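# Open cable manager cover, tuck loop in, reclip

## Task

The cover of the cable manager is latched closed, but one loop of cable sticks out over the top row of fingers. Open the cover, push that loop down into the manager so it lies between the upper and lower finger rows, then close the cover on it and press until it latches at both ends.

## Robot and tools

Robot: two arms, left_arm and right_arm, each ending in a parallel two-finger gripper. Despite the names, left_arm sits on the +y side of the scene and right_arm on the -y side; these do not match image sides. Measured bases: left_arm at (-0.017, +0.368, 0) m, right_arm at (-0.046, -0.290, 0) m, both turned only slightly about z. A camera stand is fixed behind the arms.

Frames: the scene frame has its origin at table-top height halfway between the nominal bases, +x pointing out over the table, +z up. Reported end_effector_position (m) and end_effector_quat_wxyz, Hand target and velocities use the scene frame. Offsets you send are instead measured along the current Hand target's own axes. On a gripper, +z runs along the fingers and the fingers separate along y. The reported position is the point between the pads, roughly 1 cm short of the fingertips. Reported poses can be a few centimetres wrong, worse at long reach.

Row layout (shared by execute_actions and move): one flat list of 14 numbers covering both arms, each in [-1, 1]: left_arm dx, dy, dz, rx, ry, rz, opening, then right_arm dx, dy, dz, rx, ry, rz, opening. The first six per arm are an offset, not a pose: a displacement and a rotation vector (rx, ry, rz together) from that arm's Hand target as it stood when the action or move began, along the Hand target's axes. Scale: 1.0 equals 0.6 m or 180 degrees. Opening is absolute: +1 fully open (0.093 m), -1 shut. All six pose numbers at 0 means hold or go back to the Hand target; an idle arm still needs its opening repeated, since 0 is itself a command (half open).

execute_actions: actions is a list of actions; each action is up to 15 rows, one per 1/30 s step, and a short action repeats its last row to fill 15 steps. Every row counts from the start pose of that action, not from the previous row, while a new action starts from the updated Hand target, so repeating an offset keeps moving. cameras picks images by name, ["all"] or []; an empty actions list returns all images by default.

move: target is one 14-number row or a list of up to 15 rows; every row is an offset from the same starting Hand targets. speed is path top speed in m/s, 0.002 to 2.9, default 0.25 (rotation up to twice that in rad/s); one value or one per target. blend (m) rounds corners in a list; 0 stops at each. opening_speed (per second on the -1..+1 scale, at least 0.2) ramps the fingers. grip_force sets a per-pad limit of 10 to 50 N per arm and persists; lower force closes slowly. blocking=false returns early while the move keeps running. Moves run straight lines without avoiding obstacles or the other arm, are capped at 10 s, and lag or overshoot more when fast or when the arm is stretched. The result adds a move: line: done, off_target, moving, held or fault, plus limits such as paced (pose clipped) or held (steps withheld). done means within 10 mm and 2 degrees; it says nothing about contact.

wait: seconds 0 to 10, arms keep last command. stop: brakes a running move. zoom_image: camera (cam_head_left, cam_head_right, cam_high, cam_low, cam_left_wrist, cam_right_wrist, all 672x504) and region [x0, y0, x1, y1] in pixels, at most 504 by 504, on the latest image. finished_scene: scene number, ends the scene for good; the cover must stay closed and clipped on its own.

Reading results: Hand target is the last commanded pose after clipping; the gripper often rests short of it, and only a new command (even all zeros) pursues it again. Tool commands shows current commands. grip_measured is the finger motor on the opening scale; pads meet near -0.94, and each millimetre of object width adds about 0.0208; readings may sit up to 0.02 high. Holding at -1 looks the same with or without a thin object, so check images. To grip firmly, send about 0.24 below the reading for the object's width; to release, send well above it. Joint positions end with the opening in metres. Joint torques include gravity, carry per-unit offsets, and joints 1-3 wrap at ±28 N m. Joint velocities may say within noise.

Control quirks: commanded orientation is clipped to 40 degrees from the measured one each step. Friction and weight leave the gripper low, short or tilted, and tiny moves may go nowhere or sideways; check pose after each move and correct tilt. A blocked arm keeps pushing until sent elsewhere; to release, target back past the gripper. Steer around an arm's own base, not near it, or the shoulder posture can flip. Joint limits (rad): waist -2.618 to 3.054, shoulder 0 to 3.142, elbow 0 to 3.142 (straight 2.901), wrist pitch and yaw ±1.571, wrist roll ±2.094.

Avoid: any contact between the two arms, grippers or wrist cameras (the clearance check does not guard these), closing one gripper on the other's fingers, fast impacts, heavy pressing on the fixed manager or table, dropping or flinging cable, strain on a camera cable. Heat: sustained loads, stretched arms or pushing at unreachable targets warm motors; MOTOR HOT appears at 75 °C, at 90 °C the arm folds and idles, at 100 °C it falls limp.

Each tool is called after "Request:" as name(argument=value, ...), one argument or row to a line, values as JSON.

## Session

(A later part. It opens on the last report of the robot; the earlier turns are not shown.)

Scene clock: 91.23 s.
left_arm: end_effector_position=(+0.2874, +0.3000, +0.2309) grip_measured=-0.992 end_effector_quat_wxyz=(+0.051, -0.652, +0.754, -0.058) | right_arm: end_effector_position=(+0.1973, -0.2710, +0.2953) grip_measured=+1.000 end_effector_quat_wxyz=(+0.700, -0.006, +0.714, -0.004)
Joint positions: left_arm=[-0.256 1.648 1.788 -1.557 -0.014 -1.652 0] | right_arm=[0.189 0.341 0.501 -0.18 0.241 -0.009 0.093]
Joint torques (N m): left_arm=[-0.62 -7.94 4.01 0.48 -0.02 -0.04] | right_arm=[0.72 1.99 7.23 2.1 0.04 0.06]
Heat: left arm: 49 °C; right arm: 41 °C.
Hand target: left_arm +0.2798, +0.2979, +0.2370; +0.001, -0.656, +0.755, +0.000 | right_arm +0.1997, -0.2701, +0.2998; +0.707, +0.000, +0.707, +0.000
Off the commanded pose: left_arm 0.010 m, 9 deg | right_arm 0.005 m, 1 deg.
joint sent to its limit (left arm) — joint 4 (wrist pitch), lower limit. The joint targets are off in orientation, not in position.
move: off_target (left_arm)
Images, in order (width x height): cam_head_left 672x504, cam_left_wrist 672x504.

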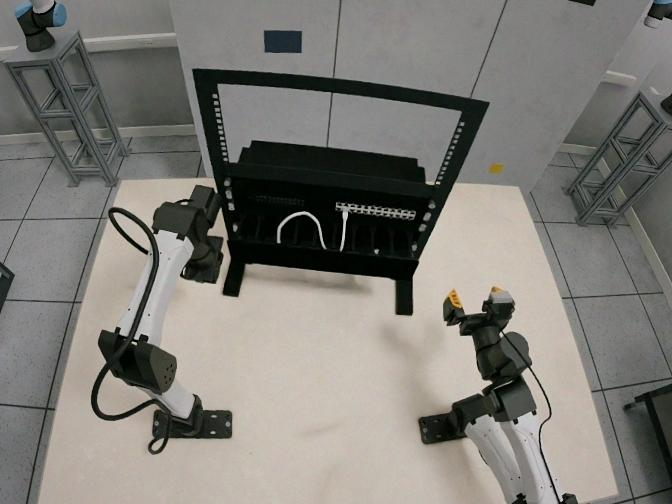

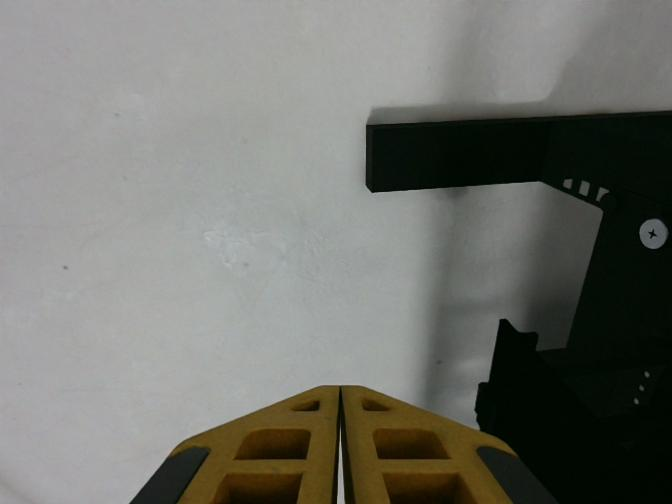

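Request:
move(
  target=[
    [0,0,-0.165,0,0,0,-0.5,0,0,0,0,0,0,1],
    [0.0047,-0.1373,-0.165,0,0,0,-0.3,0,0,0,0,0,0,1],
    [0.0047,-0.1373,0.067,0,0,0,-0.3,0,0,0,0,0,0,1],
    [0.0047,-0.1373,0.067,0,0,0,-1,0,0,0,0,0,0,1],
  ],
  cameras=["cam_left_wrist"],
  speed=[0.2,0.2,0.1,0.1],
)

Request:
zoom_image(
  camera="cam_left_wrist",
  region=[200, 250, 480, 504],
)

Scene clock: 99.57 s.
left_arm: end_effector_position=(+0.3642, +0.2852, +0.2060) grip_measured=-0.882 end_effector_quat_wxyz=(+0.043, -0.676, +0.733, -0.052) | right_arm: end_effector_position=(+0.1973, -0.2710, +0.2953) grip_measured=+1.000 end_effector_quat_wxyz=(+0.700, -0.006, +0.714, -0.004)
Joint positions: left_arm=[-0.247 1.965 2.086 -1.557 -0.011 -1.708 0.003] | right_arm=[0.189 0.341 0.501 -0.18 0.241 -0.009 0.093]
Joint torques (N m): left_arm=[-0.03 -6.56 3.58 0.44 0 0.69] | right_arm=[0.72 1.99 7.23 2.09 0.04 0.06]
Heat: left arm: 48 °C; right arm: 42 °C.
Hand target: left_arm +0.3610, +0.2836, +0.1969; -0.001, +0.656, -0.755, +0.000 | right_arm +0.1997, -0.2701, +0.2998; +0.707, +0.000, +0.707, +0.000
Off the commanded pose: left_arm 0.010 m, 8 deg | right_arm 0.005 m, 1 deg.
joint sent to its limit (left arm) — joint 4 (wrist pitch), lower limit. The joint targets are off in orientation, not in position.
move: off_target (left_arm); target 2's new opening was sent with left_arm's hand 0.009 m and 29 deg from that target; target 4's new opening was sent with left_arm's hand 0.010 m and 7 deg from that target
Images, in order (width x height): cam_left_wrist 672x504.

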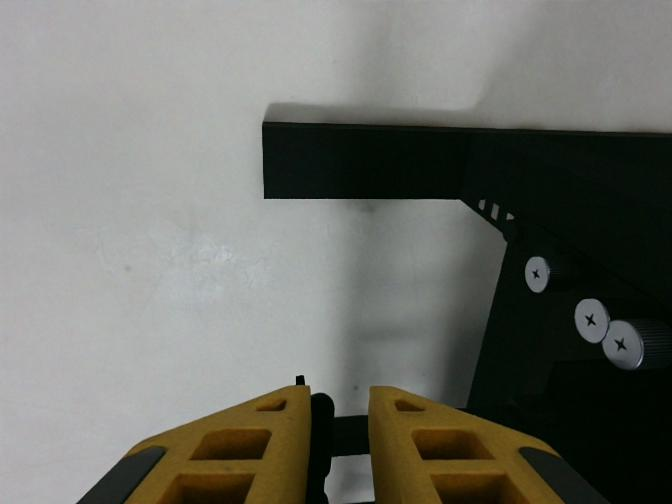

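Scaled by 1.800 from the camera's 672x504 image, which has a finer 960x720 frame.

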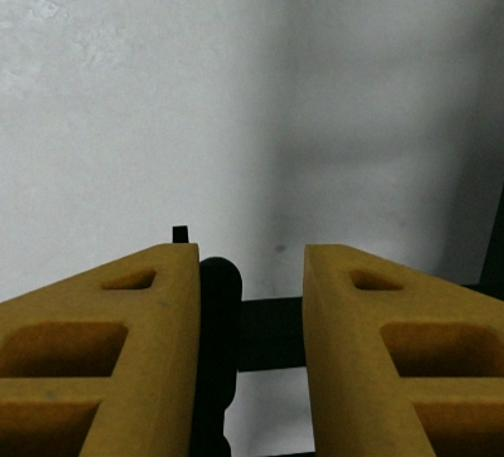

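Request:
move(
  target=[
    [0,0,0,0,0,0,-0.4,0,0,0,0,0,0,1],
    [-0.006,0.0,0,0,0,0,-0.4,0,0,0,0,0,0,1],
    [-0.006,0.0,0,0,0,0,-1,0,0,0,0,0,0,1],
  ],
  cameras=["cam_left_wrist"],
  grip_force=30,
)

Request:
zoom_image(
  camera="cam_left_wrist",
  region=[200, 250, 480, 504],
)

Scene clock: 103.07 s.
left_arm: end_effector_position=(+0.3650, +0.2867, +0.2022) grip_measured=-0.756 end_effector_quat_wxyz=(+0.040, -0.662, +0.747, -0.048) | right_arm: end_effector_position=(+0.1973, -0.2710, +0.2953) grip_measured=+1.000 end_effector_quat_wxyz=(+0.700, -0.006, +0.714, -0.004)
Joint positions: left_arm=[-0.242 1.972 2.081 -1.555 -0.008 -1.664 0.009] | right_arm=[0.189 0.341 0.501 -0.18 0.241 -0.009 0.093]
Joint torques (N m): left_arm=[0.27 -7.17 3.7 0.38 -0.06 0.3] | right_arm=[0.66 2.02 7.23 2.1 0.04 0.06]
Heat: left arm: 48 °C; right arm: 42 °C.
Hand target: left_arm +0.3615, +0.2872, +0.1968; +0.001, -0.655, +0.755, +0.000 | right_arm +0.1997, -0.2701, +0.2998; +0.707, +0.000, +0.707, +0.000
Off the commanded pose: left_arm 0.006 m, 7 deg | right_arm 0.005 m, 1 deg.
joint sent to its limit (left arm) — joint 4 (wrist pitch), lower limit. The joint targets are off in orientation, not in position.
grip_force (N): 30, 30
move: off_target (left_arm); target 3's new opening was sent with left_arm's hand 0.006 m and 7 deg from that target
Images, in order (width x height): cam_left_wrist 672x504.

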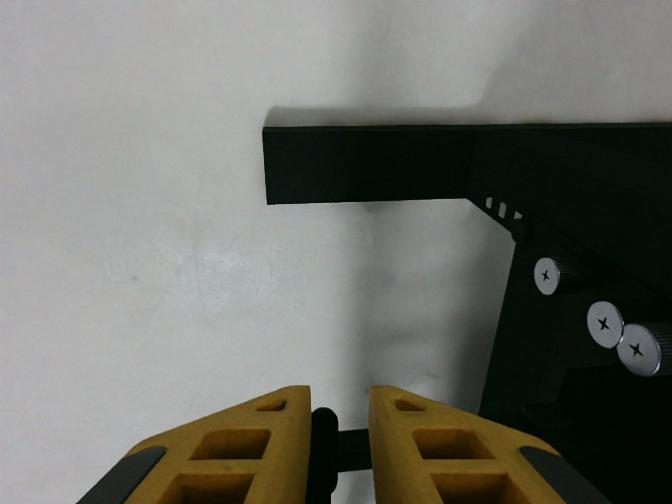

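Scaled by 1.800 from the camera's 672x504 image, which has a finer 960x720 frame.

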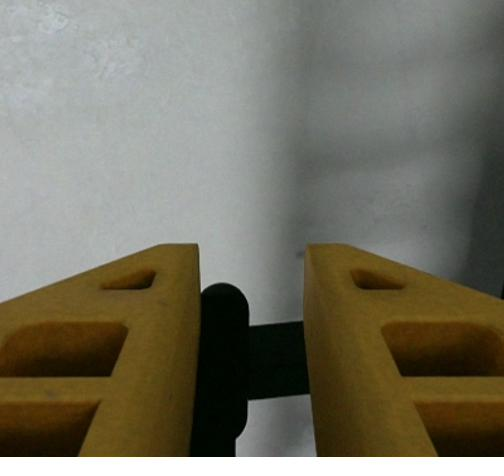

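Request:
move(
  target=[
    [0,0,0,0,0,0,-0.4,0,0,0,0,0,0,1],
    [-0.014,0.0,0,0,0,0,-0.4,0,0,0,0,0,0,1],
    [-0.014,0.0,0,0,0,0,-1,0,0,0,0,0,0,1],
  ],
  cameras=["cam_left_wrist"],
  grip_force=30,
)

Request:
zoom_image(
  camera="cam_left_wrist",
  region=[200, 250, 480, 504],
)

Scene clock: 107.30 s.
left_arm: end_effector_position=(+0.3673, +0.2979, +0.2022) grip_measured=-0.941 end_effector_quat_wxyz=(+0.042, -0.661, +0.748, -0.046) | right_arm: end_effector_position=(+0.1973, -0.2710, +0.2953) grip_measured=+1.000 end_effector_quat_wxyz=(+0.700, -0.006, +0.714, -0.004)
Joint positions: left_arm=[-0.213 1.972 2.081 -1.555 -0.009 -1.631 0] | right_arm=[0.189 0.341 0.501 -0.18 0.241 -0.009 0.093]
Joint torques (N m): left_arm=[-0.39 -7.42 3.62 0.41 -0.07 0.2] | right_arm=[0.62 1.98 7.24 2.1 0.03 0.07]
Heat: left arm: 48 °C; right arm: 42 °C.
Hand target: left_arm +0.3626, +0.2954, +0.1968; +0.001, -0.655, +0.755, +0.000 | right_arm +0.1997, -0.2701, +0.2998; +0.707, +0.000, +0.707, +0.000
Off the commanded pose: left_arm 0.007 m, 7 deg | right_arm 0.005 m, 1 deg.
joint sent to its limit (left arm) — joint 4 (wrist pitch), lower limit. The joint targets are off in orientation, not in position.
grip_force (N): 30, 30
move: off_target (left_arm); target 3's new opening was sent with left_arm's hand 0.006 m and 7 deg from that target
Images, in order (width x height): cam_left_wrist 672x504.

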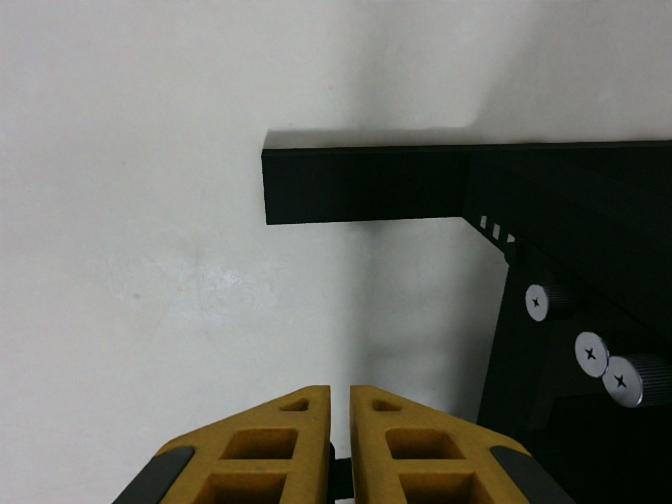

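Scaled by 1.800 from the camera's 672x504 image, which has a finer 960x720 frame.

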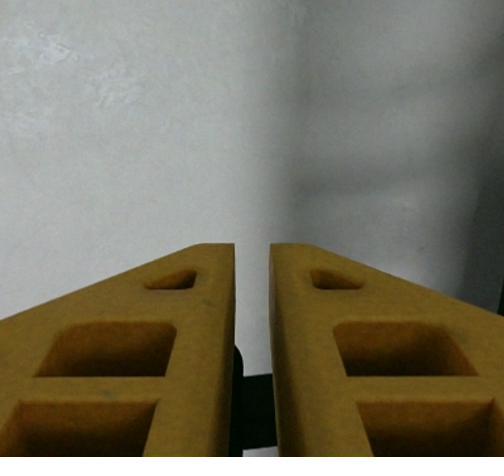

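Request:
move(
  target=[0,0,0,0,0,0,-1,0,0,0,0,0,0,1],
  grip_force=50,
)

Request:
move(
  target=[-0.001,0.06,0,0,0,0,-1,0,0,0,0,0,0,1],
  cameras=["cam_left_wrist","cam_head_left"],
  speed=0.04,
)

Request:
zoom_image(
  camera="cam_left_wrist",
  region=[200, 250, 480, 504],
)

Scene clock: 108.13 s.
left_arm: end_effector_position=(+0.3672, +0.2979, +0.2022) grip_measured=-0.984 end_effector_quat_wxyz=(+0.042, -0.661, +0.748, -0.046) | right_arm: end_effector_position=(+0.1973, -0.2710, +0.2953) grip_measured=+1.000 end_effector_quat_wxyz=(+0.700, -0.006, +0.714, -0.004)
Joint positions: left_arm=[-0.213 1.972 2.081 -1.555 -0.009 -1.631 0] | right_arm=[0.189 0.341 0.501 -0.18 0.241 -0.009 0.093]
Joint torques (N m): left_arm=[-0.61 -7.24 3.77 0.36 -0.1 0.15] | right_arm=[0.72 1.94 7.19 2.07 0.03 0.07]
Heat: left arm: 48 °C; right arm: 42 °C.
Hand target: left_arm +0.3626, +0.2954, +0.1968; +0.001, -0.655, +0.755, +0.000 | right_arm +0.1997, -0.2701, +0.2998; +0.707, +0.000, +0.707, +0.000
Off the commanded pose: left_arm 0.007 m, 7 deg | right_arm 0.005 m, 1 deg.
joint sent to its limit (left arm) — joint 4 (wrist pitch), lower limit. The joint targets are off in orientation, not in position.
move: off_target (left_arm)

Scene clock: 109.60 s.
left_arm: end_effector_position=(+0.3508, +0.3005, +0.1995) grip_measured=-0.985 end_effector_quat_wxyz=(+0.044, -0.660, +0.748, -0.051) | right_arm: end_effector_position=(+0.1973, -0.2710, +0.2953) grip_measured=+1.000 end_effector_quat_wxyz=(+0.700, -0.006, +0.714, -0.004)
Joint positions: left_arm=[-0.213 1.88 1.94 -1.497 -0.006 -1.63 0] | right_arm=[0.189 0.341 0.501 -0.18 0.241 -0.009 0.093]
Joint torques (N m): left_arm=[-0.51 -8.83 2.65 -0.2 -0.12 0.14] | right_arm=[0.69 2.03 7.21 2.1 0.03 0.05]
Heat: left arm: 48 °C; right arm: 42 °C.
Hand target: left_arm +0.3271, +0.3011, +0.1968; +0.001, -0.655, +0.755, +0.000 | right_arm +0.1997, -0.2701, +0.2998; +0.707, +0.000, +0.707, +0.000
Off the commanded pose: left_arm 0.024 m, 8 deg | right_arm 0.005 m, 1 deg.
joint sent to its limit (left arm) — joint 4 (wrist pitch), lower limit. The joint targets are off in orientation, not in position.
move: off_target (left_arm)
Images, in order (width x height): cam_head_left 672x504, cam_left_wrist 672x504.

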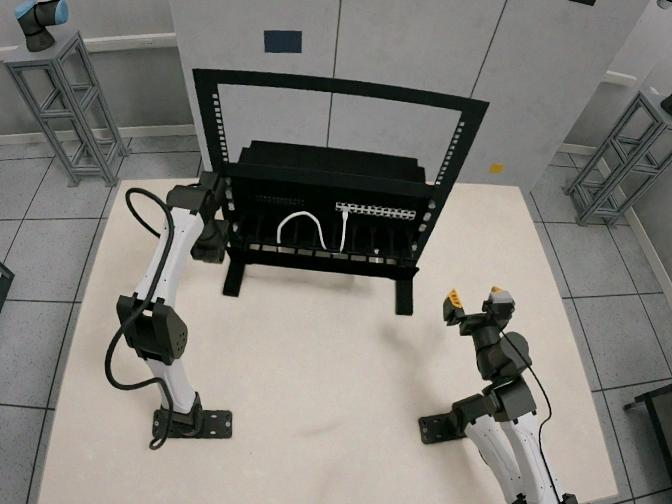

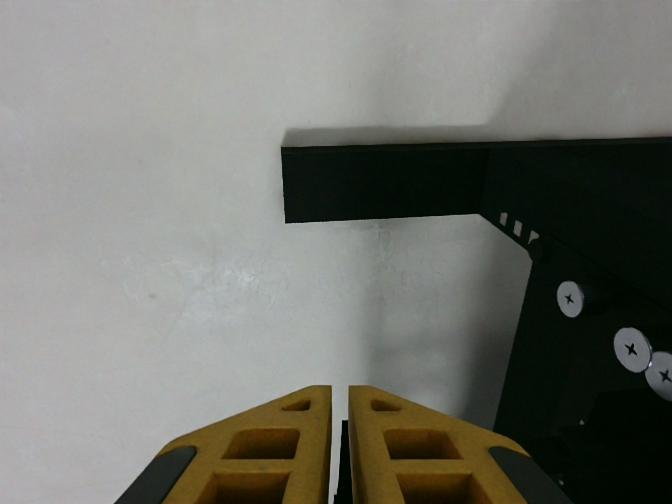

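Scaled by 1.800 from the camera's 672x504 image, which has a finer 960x720 frame.

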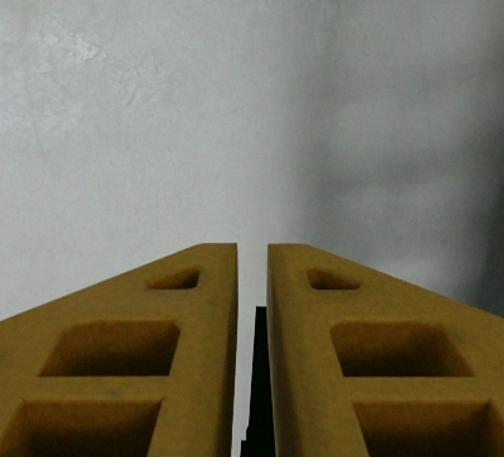

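Request:
zoom_image(
  camera="cam_head_left",
  region=[190, 170, 450, 330],
)

Request:
wait(
  seconds=0,
  cameras=["cam_high","cam_low","cam_right_wrist","cam_head_right"],
)

Request:
zoom_image(
  camera="cam_low",
  region=[170, 150, 470, 400],
)

Request:
zoom_image(
  camera="cam_high",
  region=[280, 70, 440, 330],
)

Scaled by 1.938 from the camera's 672x504 image, which has a finer 960x720 frame.

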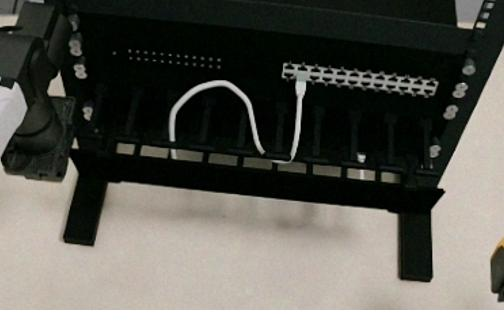

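Scene clock: 110.03 s.
left_arm: end_effector_position=(+0.3508, +0.3005, +0.1995) grip_measured=-0.985 end_effector_quat_wxyz=(+0.044, -0.660, +0.748, -0.051) | right_arm: end_effector_position=(+0.1973, -0.2710, +0.2953) grip_measured=+1.000 end_effector_quat_wxyz=(+0.700, -0.006, +0.714, -0.004)
Joint positions: left_arm=[-0.213 1.88 1.94 -1.497 -0.006 -1.63 0] | right_arm=[0.189 0.341 0.501 -0.18 0.241 -0.009 0.093]
Joint torques (N m): left_arm=[-0.68 -8.61 2.65 -0.22 -0.06 0.16] | right_arm=[0.68 1.95 7.2 2.08 0.03 0.06]
Heat: left arm: 48 °C; right arm: 43 °C.
Hand target: left_arm +0.3271, +0.3011, +0.1968; +0.001, -0.655, +0.755, +0.000 | right_arm +0.1997, -0.2701, +0.2998; +0.707, +0.000, +0.707, +0.000
Tool commands: left_gripper/opening=-1.0 right_gripper/opening=+1.0
Off the commanded pose: left_arm 0.024 m, 8 deg | right_arm 0.005 m, 1 deg.
Images, in order (width x height): cam_head_right 672x504, cam_high 672x504, cam_low 672x504, cam_right_wrist 672x504.

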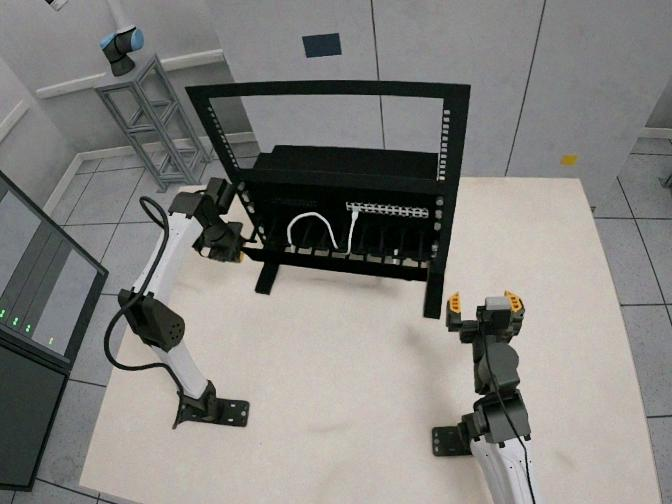

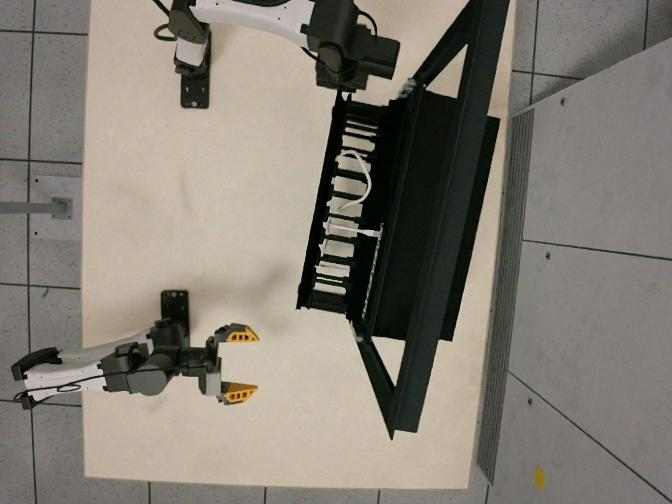

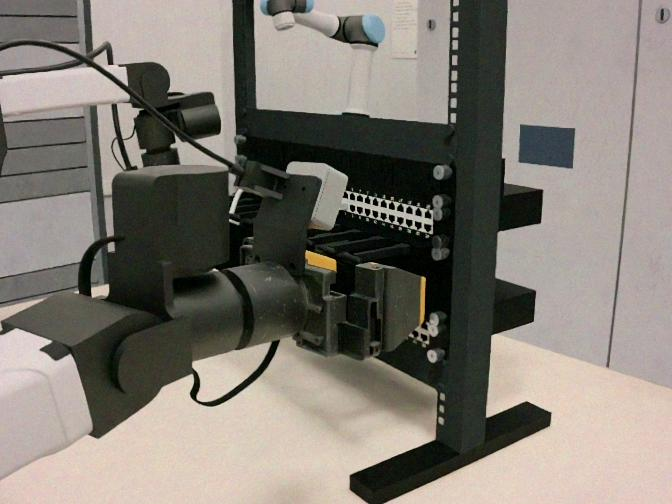

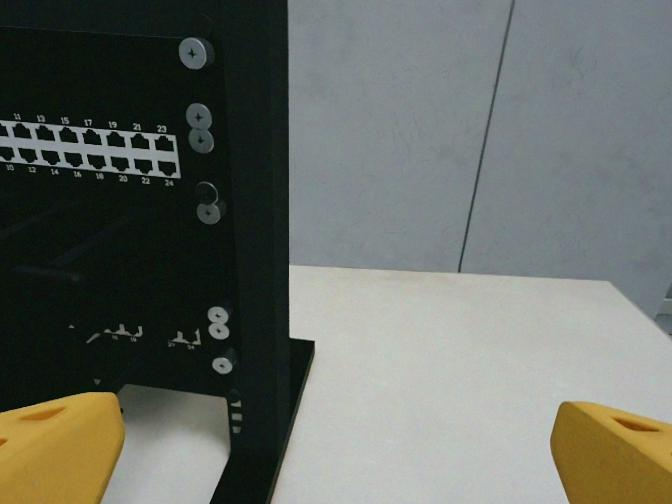

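Scaled by 1.680 from the camera's 672x504 image, which has a finer 960x720 frame.

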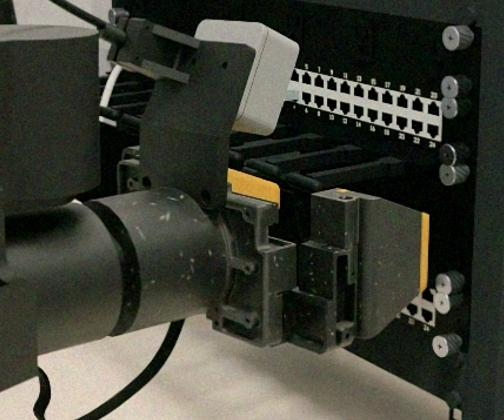

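Scaled by 1.938 from the camera's 672x504 image, which has a finer 960x720 frame.

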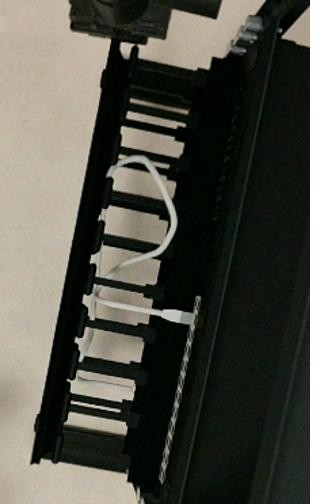

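Request:
move(
  target=[
    [0,0,0,0,0,0,-0.4,0,0,0,0,0,0,1],
    [0.003,-0.022,-0.0833,0,0,0,-0.4,0,0,0,0,0,0,1],
    [0.0144,-0.029,-0.0833,0,0,0,-0.4,0,0,0,0,0,0,1],
  ],
  cameras=["cam_left_wrist","cam_head_left"],
  opening_speed=0.7,
  speed=0.08,
)

Request:
zoom_image(
  camera="cam_left_wrist",
  region=[200, 250, 480, 504],
)

Request:
zoom_image(
  camera="cam_head_left",
  region=[190, 170, 450, 330],
)

Scene clock: 115.10 s.
left_arm: end_effector_position=(+0.3401, +0.2932, +0.2329) grip_measured=-0.401 end_effector_quat_wxyz=(+0.059, -0.650, +0.755, -0.072) | right_arm: end_effector_position=(+0.1973, -0.2710, +0.2953) grip_measured=+1.000 end_effector_quat_wxyz=(+0.700, -0.006, +0.714, -0.004)
Joint positions: left_arm=[-0.238 1.838 2.018 -1.566 -0.006 -1.63 0.026] | right_arm=[0.189 0.341 0.501 -0.18 0.241 -0.009 0.093]
Joint velocities: left_arm=[0.007 -0.002 0.007 0.007 0.007 -0.154 0] | right_arm=[within noise]
Joint torques (N m): left_arm=[-0.44 -7.62 7.23 0.65 -0.1 -0.08] | right_arm=[0.69 1.96 7.23 2.1 0.03 0.07]
Heat: left arm: 49 °C; right arm: 43 °C.
Hand target: left_arm +0.3430, +0.2900, +0.2468; +0.001, -0.655, +0.755, +0.000 | right_arm +0.1997, -0.2701, +0.2998; +0.707, +0.000, +0.707, +0.000
Off the commanded pose: left_arm 0.015 m, 11 deg | right_arm 0.005 m, 1 deg.
joint sent to its limit (left arm) — joint 4 (wrist pitch), lower limit. The joint targets are off in orientation, not in position.
move: off_target (left_arm)
Images, in order (width x height): cam_head_left 672x504, cam_left_wrist 672x504.

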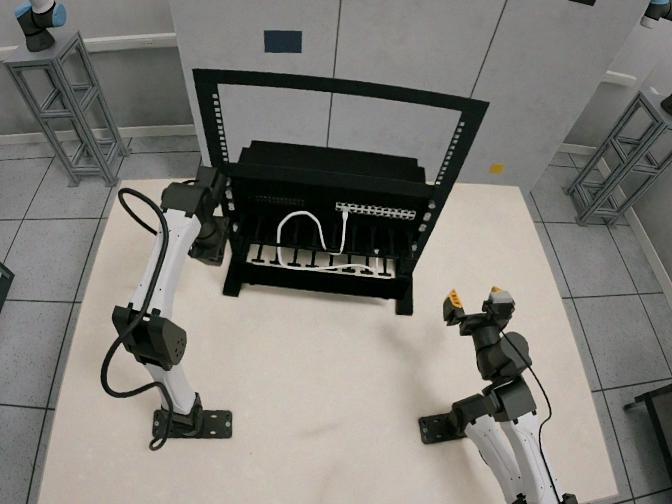

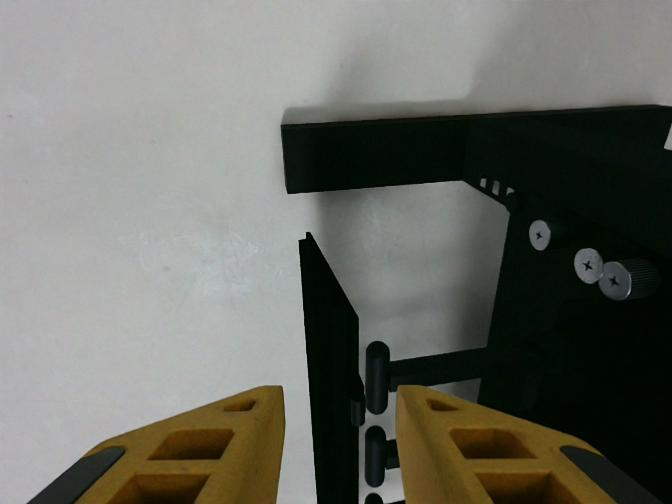

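Scaled by 1.800 from the camera's 672x504 image, which has a finer 960x720 frame.

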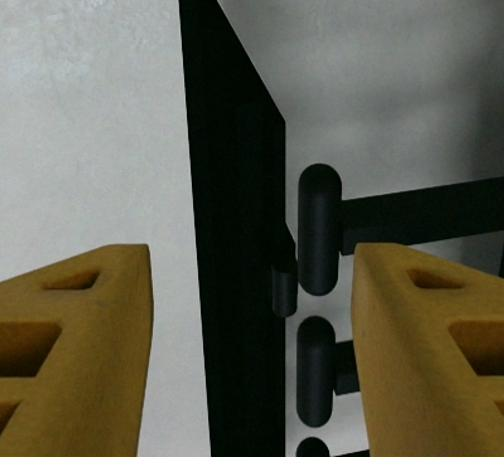

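Scaled by 1.938 from the camera's 672x504 image, which has a finer 960x720 frame.

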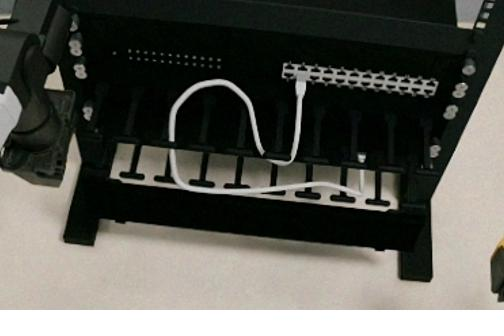

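Request:
move(
  target=[
    [0,0,-0.18,0,0,0,-0.2,0,0,0,0,0,0,1],
    [0.1,0.215,-0.18,0.1,-0.13,0.11,0,0,0,0,0,0,0,1],
    [0.182,0.215,-0.138,0.351,-0.405,0.351,0,0,0,0,0,0,0,1],
  ],
  cameras=["all"],
  blend=[0.03,0.03,0],
)

Request:
zoom_image(
  camera="cam_head_left",
  region=[190, 170, 450, 330],
)

Request:
zoom_image(
  camera="cam_left_wrist",
  region=[330, 100, 672, 400],
)

Request:
zoom_image(
  camera="cam_high",
  region=[280, 70, 440, 330],
)

Scene clock: 124.10 s.
left_arm: end_effector_position=(+0.1993, +0.1990, +0.3277) grip_measured=-0.001 end_effector_quat_wxyz=(+0.703, +0.005, +0.711, +0.012) | right_arm: end_effector_position=(+0.1973, -0.2710, +0.2953) grip_measured=+1.000 end_effector_quat_wxyz=(+0.700, -0.006, +0.714, -0.004)
Joint positions: left_arm=[-1.327 0.877 0.7 0.137 -1.307 -0.014 0.045] | right_arm=[0.189 0.341 0.501 -0.18 0.241 -0.009 0.093]
Joint torques (N m): left_arm=[0.55 -1.74 4.83 1.83 0.07 0.09] | right_arm=[0.68 1.99 7.21 2.09 0.04 0.07]
Heat: left arm: 48 °C; right arm: 44 °C.
Hand target: left_arm +0.1999, +0.1999, +0.3293; +0.707, +0.000, +0.707, +0.001 | right_arm +0.1997, -0.2701, +0.2998; +0.707, +0.000, +0.707, +0.000
Off the commanded pose: left_arm 0.002 m, 2 deg | right_arm 0.005 m, 1 deg.
move: done; blend cut to 0 m at target 2; target 2's new opening was sent with left_arm's hand 0.004 m and 23 deg from that target

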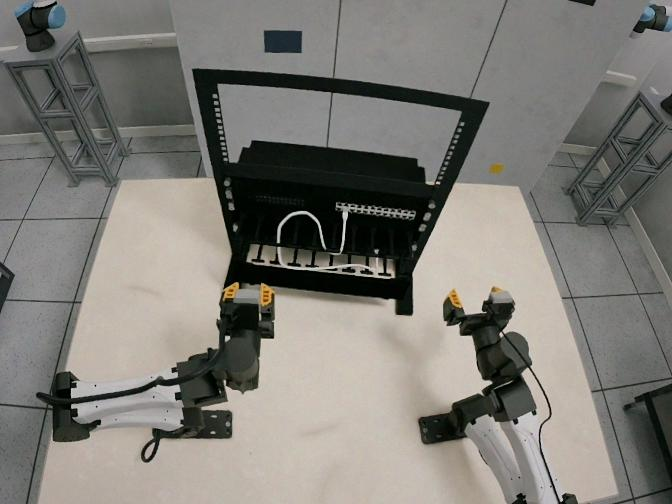

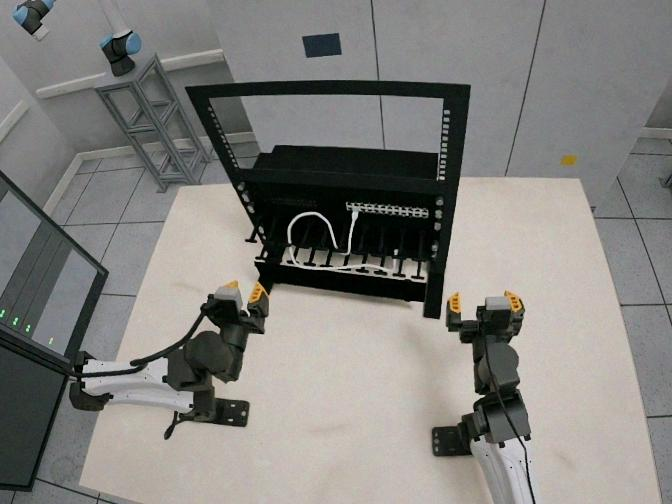

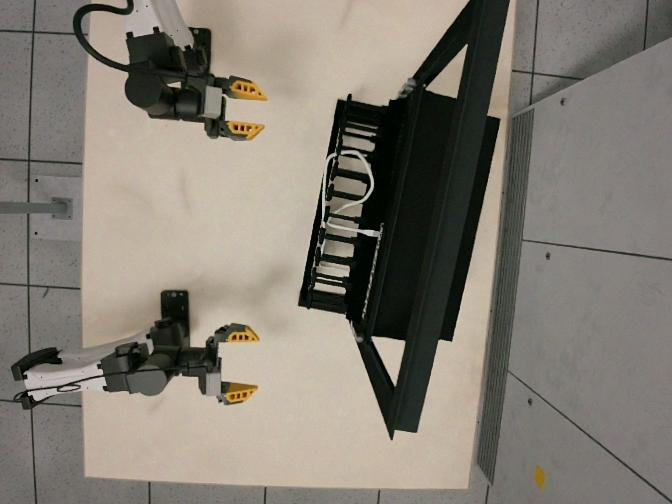

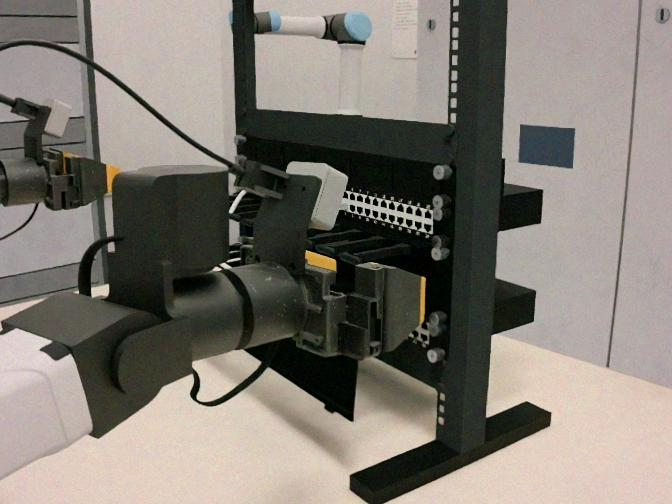

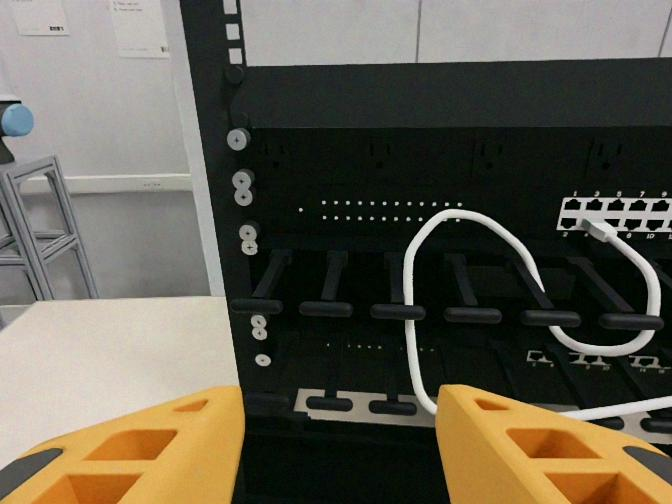

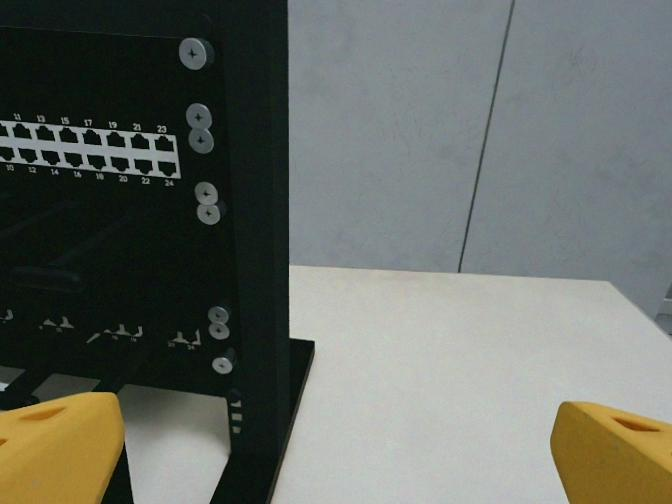

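Scaled by 1.938 from the camera's 672x504 image, which has a finer 960x720 frame.

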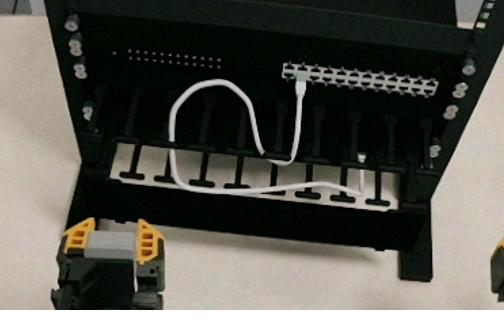

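Scaled by 1.474 from the camera's 672x504 image, which has a finer 960x720 frame.

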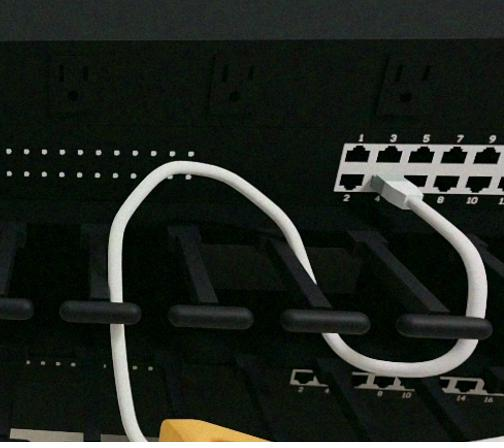

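Scaled by 1.938 from the camera's 672x504 image, which has a finer 960x720 frame.

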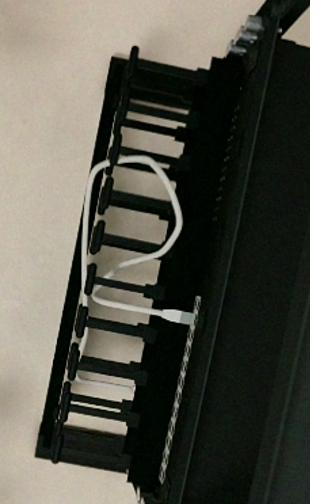

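Request:
move(
  target=[-0.045,-0.122,0.2,0.151,0.151,0.483,-0.1,0,0,0,0,0,0,1],
  cameras=["cam_left_wrist","cam_head_left","cam_high","cam_right_wrist"],
)

Request:
zoom_image(
  camera="cam_head_left",
  region=[190, 170, 450, 330],
)

Scene clock: 131.10 s.
left_arm: end_effector_position=(+0.3179, +0.1280, +0.3471) grip_measured=-0.099 end_effector_quat_wxyz=(+0.320, +0.626, +0.630, +0.331) | right_arm: end_effector_position=(+0.1973, -0.2710, +0.2953) grip_measured=+1.000 end_effector_quat_wxyz=(+0.700, -0.006, +0.714, -0.004)
Joint positions: left_arm=[-0.918 1.663 1.934 -1.127 -0.701 0.948 0.04] | right_arm=[0.189 0.341 0.501 -0.18 0.241 -0.009 0.093]
Joint torques (N m): left_arm=[0.51 -5.23 7.64 1.42 -0.2 0.19] | right_arm=[0.77 1.99 7.27 2.08 0.06 0.04]
Heat: left arm: 46 °C; right arm: 44 °C.
Hand target: left_arm +0.3200, +0.1269, +0.3563; +0.328, +0.626, +0.627, +0.329 | right_arm +0.1997, -0.2701, +0.2998; +0.707, +0.000, +0.707, +0.000
Off the commanded pose: left_arm 0.010 m, 1 deg | right_arm 0.005 m, 1 deg.
move: done
Images, in order (width x height): cam_head_left 672x504, cam_high 672x504, cam_left_wrist 672x504, cam_right_wrist 672x504.

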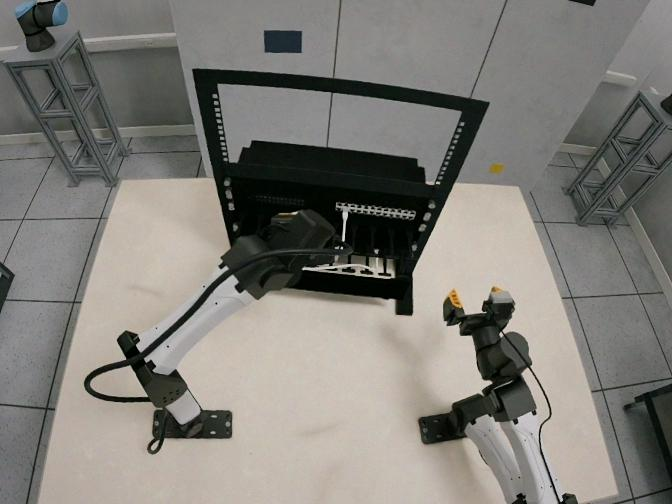

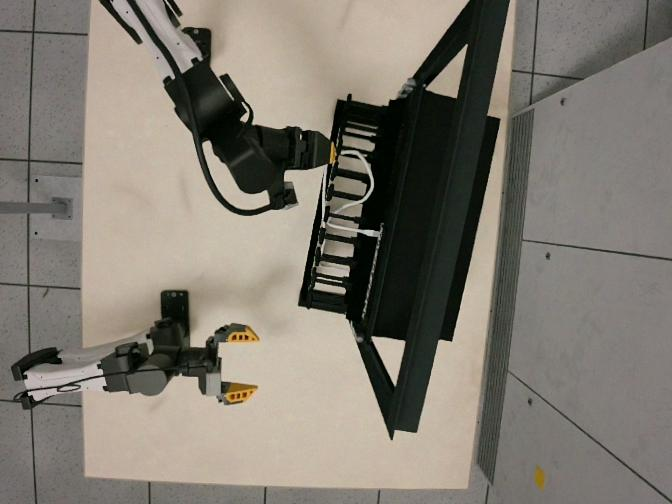

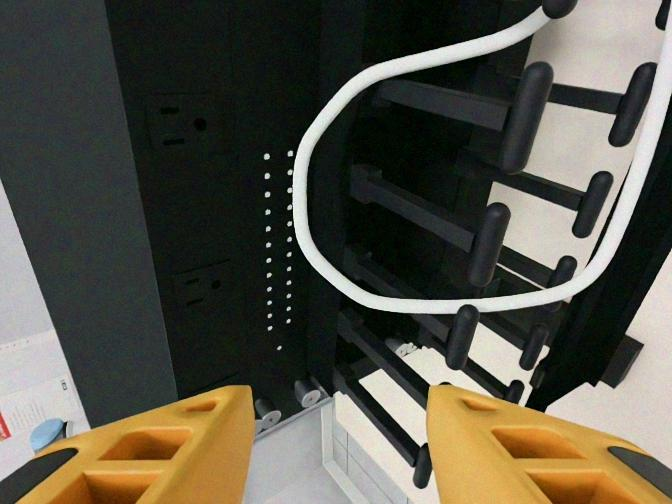

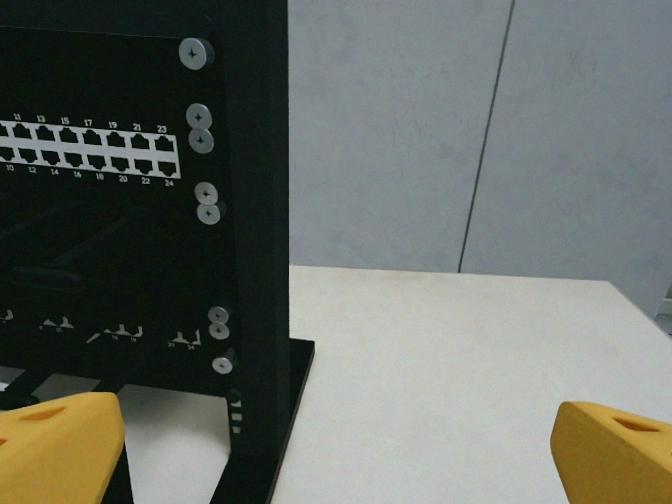

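Scaled by 1.938 from the camera's 672x504 image, which has a finer 960x720 frame.

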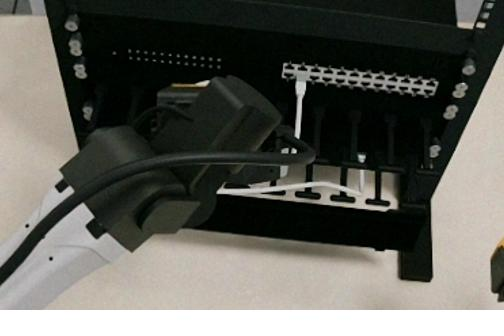

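Request:
move(
  target=[-0.0267,0.0167,0.1,0,0,0,-0.2,0,0,0,0,0,0,1],
  cameras=["cam_head_left","cam_left_wrist","cam_low"],
  speed=0.12,
)

Scene clock: 135.67 s.
left_arm: end_effector_position=(+0.3701, +0.1158, +0.3151) grip_measured=-0.198 end_effector_quat_wxyz=(+0.305, +0.632, +0.631, +0.331) | right_arm: end_effector_position=(+0.1973, -0.2710, +0.2953) grip_measured=+1.000 end_effector_quat_wxyz=(+0.700, -0.006, +0.714, -0.004)
Joint positions: left_arm=[-0.826 1.795 1.959 -1 -0.64 1.029 0.036] | right_arm=[0.189 0.341 0.501 -0.18 0.241 -0.009 0.093]
Joint torques (N m): left_arm=[0.36 -6.78 8.35 1.74 -0.18 0.21] | right_arm=[0.73 1.94 7.2 2.1 0.03 0.05]
Heat: left arm: 46 °C; right arm: 44 °C.
Hand target: left_arm +0.3751, +0.1111, +0.3303; +0.328, +0.626, +0.627, +0.329 | right_arm +0.1997, -0.2701, +0.2998; +0.707, +0.000, +0.707, +0.000
Off the commanded pose: left_arm 0.017 m, 3 deg | right_arm 0.005 m, 1 deg.
move: off_target (left_arm)
Images, in order (width x height): cam_head_left 672x504, cam_low 672x504, cam_left_wrist 672x504.

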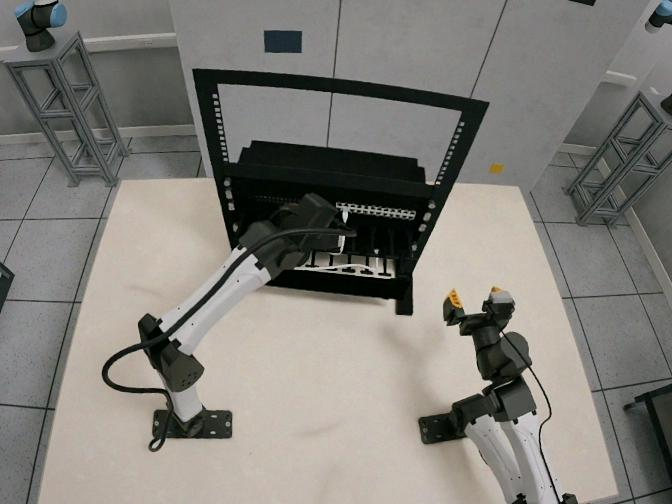

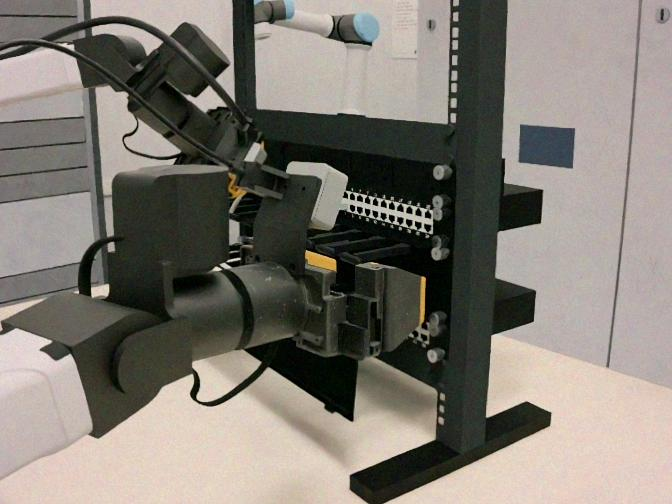

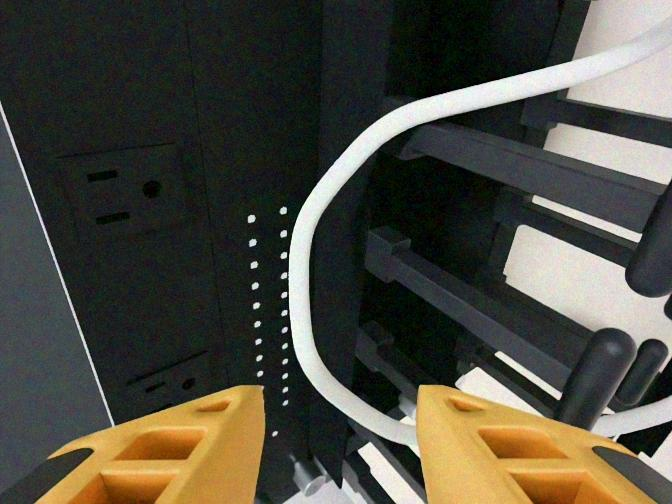

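Request:
move(
  target=[-0.042,0.017,0.025,0,0,0,-0.3,0,0,0,0,0,0,1],
  cameras=["cam_left_wrist"],
  speed=0.1,
)

Scene clock: 137.50 s.
left_arm: end_effector_position=(+0.3935, +0.0900, +0.3190) grip_measured=-0.298 end_effector_quat_wxyz=(+0.315, +0.628, +0.630, +0.331) | right_arm: end_effector_position=(+0.1973, -0.2710, +0.2953) grip_measured=+1.000 end_effector_quat_wxyz=(+0.700, -0.006, +0.714, -0.004)
Joint positions: left_arm=[-0.828 1.941 2.158 -1.032 -0.64 1.03 0.031] | right_arm=[0.189 0.341 0.501 -0.18 0.241 -0.009 0.093]
Joint torques (N m): left_arm=[-0.35 -7.66 7.97 1.46 -0.32 0.07] | right_arm=[0.68 1.96 7.16 2.1 0.04 0.08]
Heat: left arm: 47 °C; right arm: 44 °C.
Hand target: left_arm +0.3933, +0.0859, +0.3301; +0.328, +0.626, +0.627, +0.329 | right_arm +0.1997, -0.2701, +0.2998; +0.707, +0.000, +0.707, +0.000
Off the commanded pose: left_arm 0.012 m, 2 deg | right_arm 0.005 m, 1 deg.
move: off_target (left_arm)
Images, in order (width x height): cam_left_wrist 672x504.

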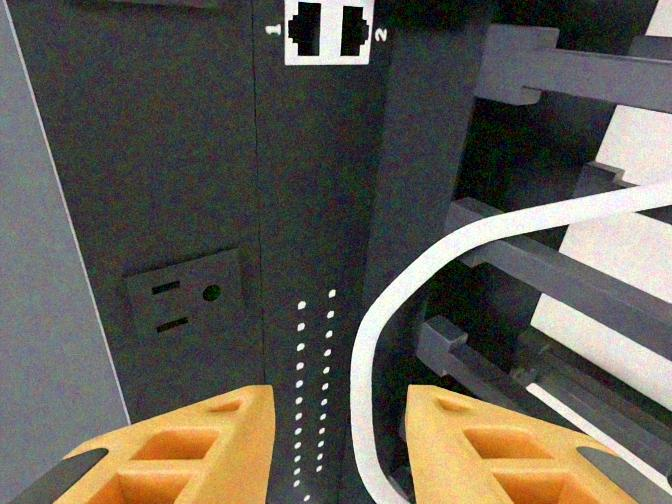

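Request:
move(
  target=[0,-0.009,0.027,0,0,0,-0.3,0,0,0,0,0,0,1],
  cameras=["cam_left_wrist"],
  speed=0.08,
)

Scene clock: 138.70 s.
left_arm: end_effector_position=(+0.3994, +0.0882, +0.3204) grip_measured=-0.298 end_effector_quat_wxyz=(+0.327, +0.622, +0.631, +0.330) | right_arm: end_effector_position=(+0.1973, -0.2710, +0.2953) grip_measured=+1.000 end_effector_quat_wxyz=(+0.700, -0.006, +0.714, -0.004)
Joint positions: left_arm=[-0.821 1.941 2.147 -0.99 -0.634 1.035 0.031] | right_arm=[0.189 0.341 0.501 -0.18 0.241 -0.009 0.093]
Joint torques (N m): left_arm=[0.49 -7.77 4.25 1.75 -0.14 0.19] | right_arm=[0.68 1.98 7.21 2.08 0.04 0.05]
Heat: left arm: 47 °C; right arm: 44 °C.
Hand target: left_arm +0.4036, +0.0860, +0.3166; +0.328, +0.626, +0.627, +0.329 | right_arm +0.1997, -0.2701, +0.2998; +0.707, +0.000, +0.707, +0.000
Off the commanded pose: left_arm 0.006 m, 1 deg | right_arm 0.005 m, 1 deg.
move: done
Images, in order (width x height): cam_left_wrist 672x504.

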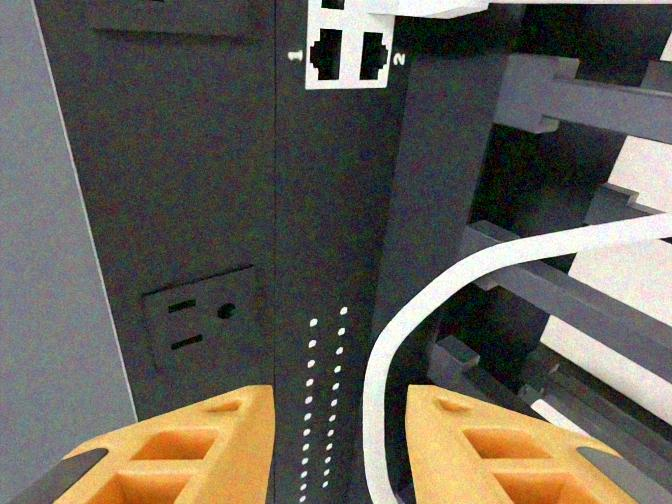

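Request:
move(
  target=[-0.004,-0.016,0.024,0,0,0,-0.3,0,0,0,0,0,0,1],
  cameras=["cam_left_wrist"],
  speed=0.08,
)

Scene clock: 141.97 s.
left_arm: end_effector_position=(+0.4065, +0.0852, +0.3028) grip_measured=-0.298 end_effector_quat_wxyz=(+0.325, +0.622, +0.631, +0.330) | right_arm: end_effector_position=(+0.1973, -0.2710, +0.2953) grip_measured=+1.000 end_effector_quat_wxyz=(+0.700, -0.006, +0.714, -0.004)
Joint positions: left_arm=[-0.814 1.941 2.072 -0.915 -0.629 1.041 0.031] | right_arm=[0.189 0.341 0.501 -0.18 0.241 -0.009 0.093]
Joint torques (N m): left_arm=[0.53 -8.14 4.59 1.74 -0.17 0.14] | right_arm=[0.69 2 7.21 2.09 0.03 0.05]
Motor temperatures (°C): left_arm=[27 47 47 33 28 29 28] | right_arm=[30 34 41 45 30 31 28]
Heat: left arm: 47 °C; right arm: 45 °C.
Hand target: left_arm +0.4099, +0.0835, +0.3004; +0.328, +0.626, +0.627, +0.329 | right_arm +0.1997, -0.2701, +0.2998; +0.707, +0.000, +0.707, +0.000
Off the commanded pose: left_arm 0.004 m, 1 deg | right_arm 0.005 m, 1 deg.
move: done
Images, in order (width x height): cam_left_wrist 672x504.

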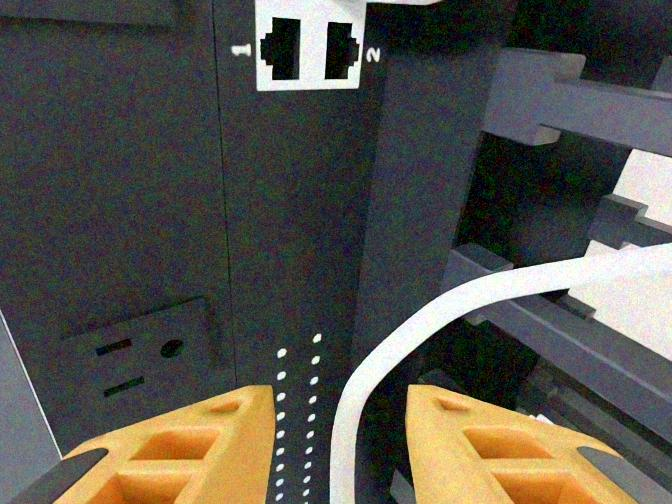

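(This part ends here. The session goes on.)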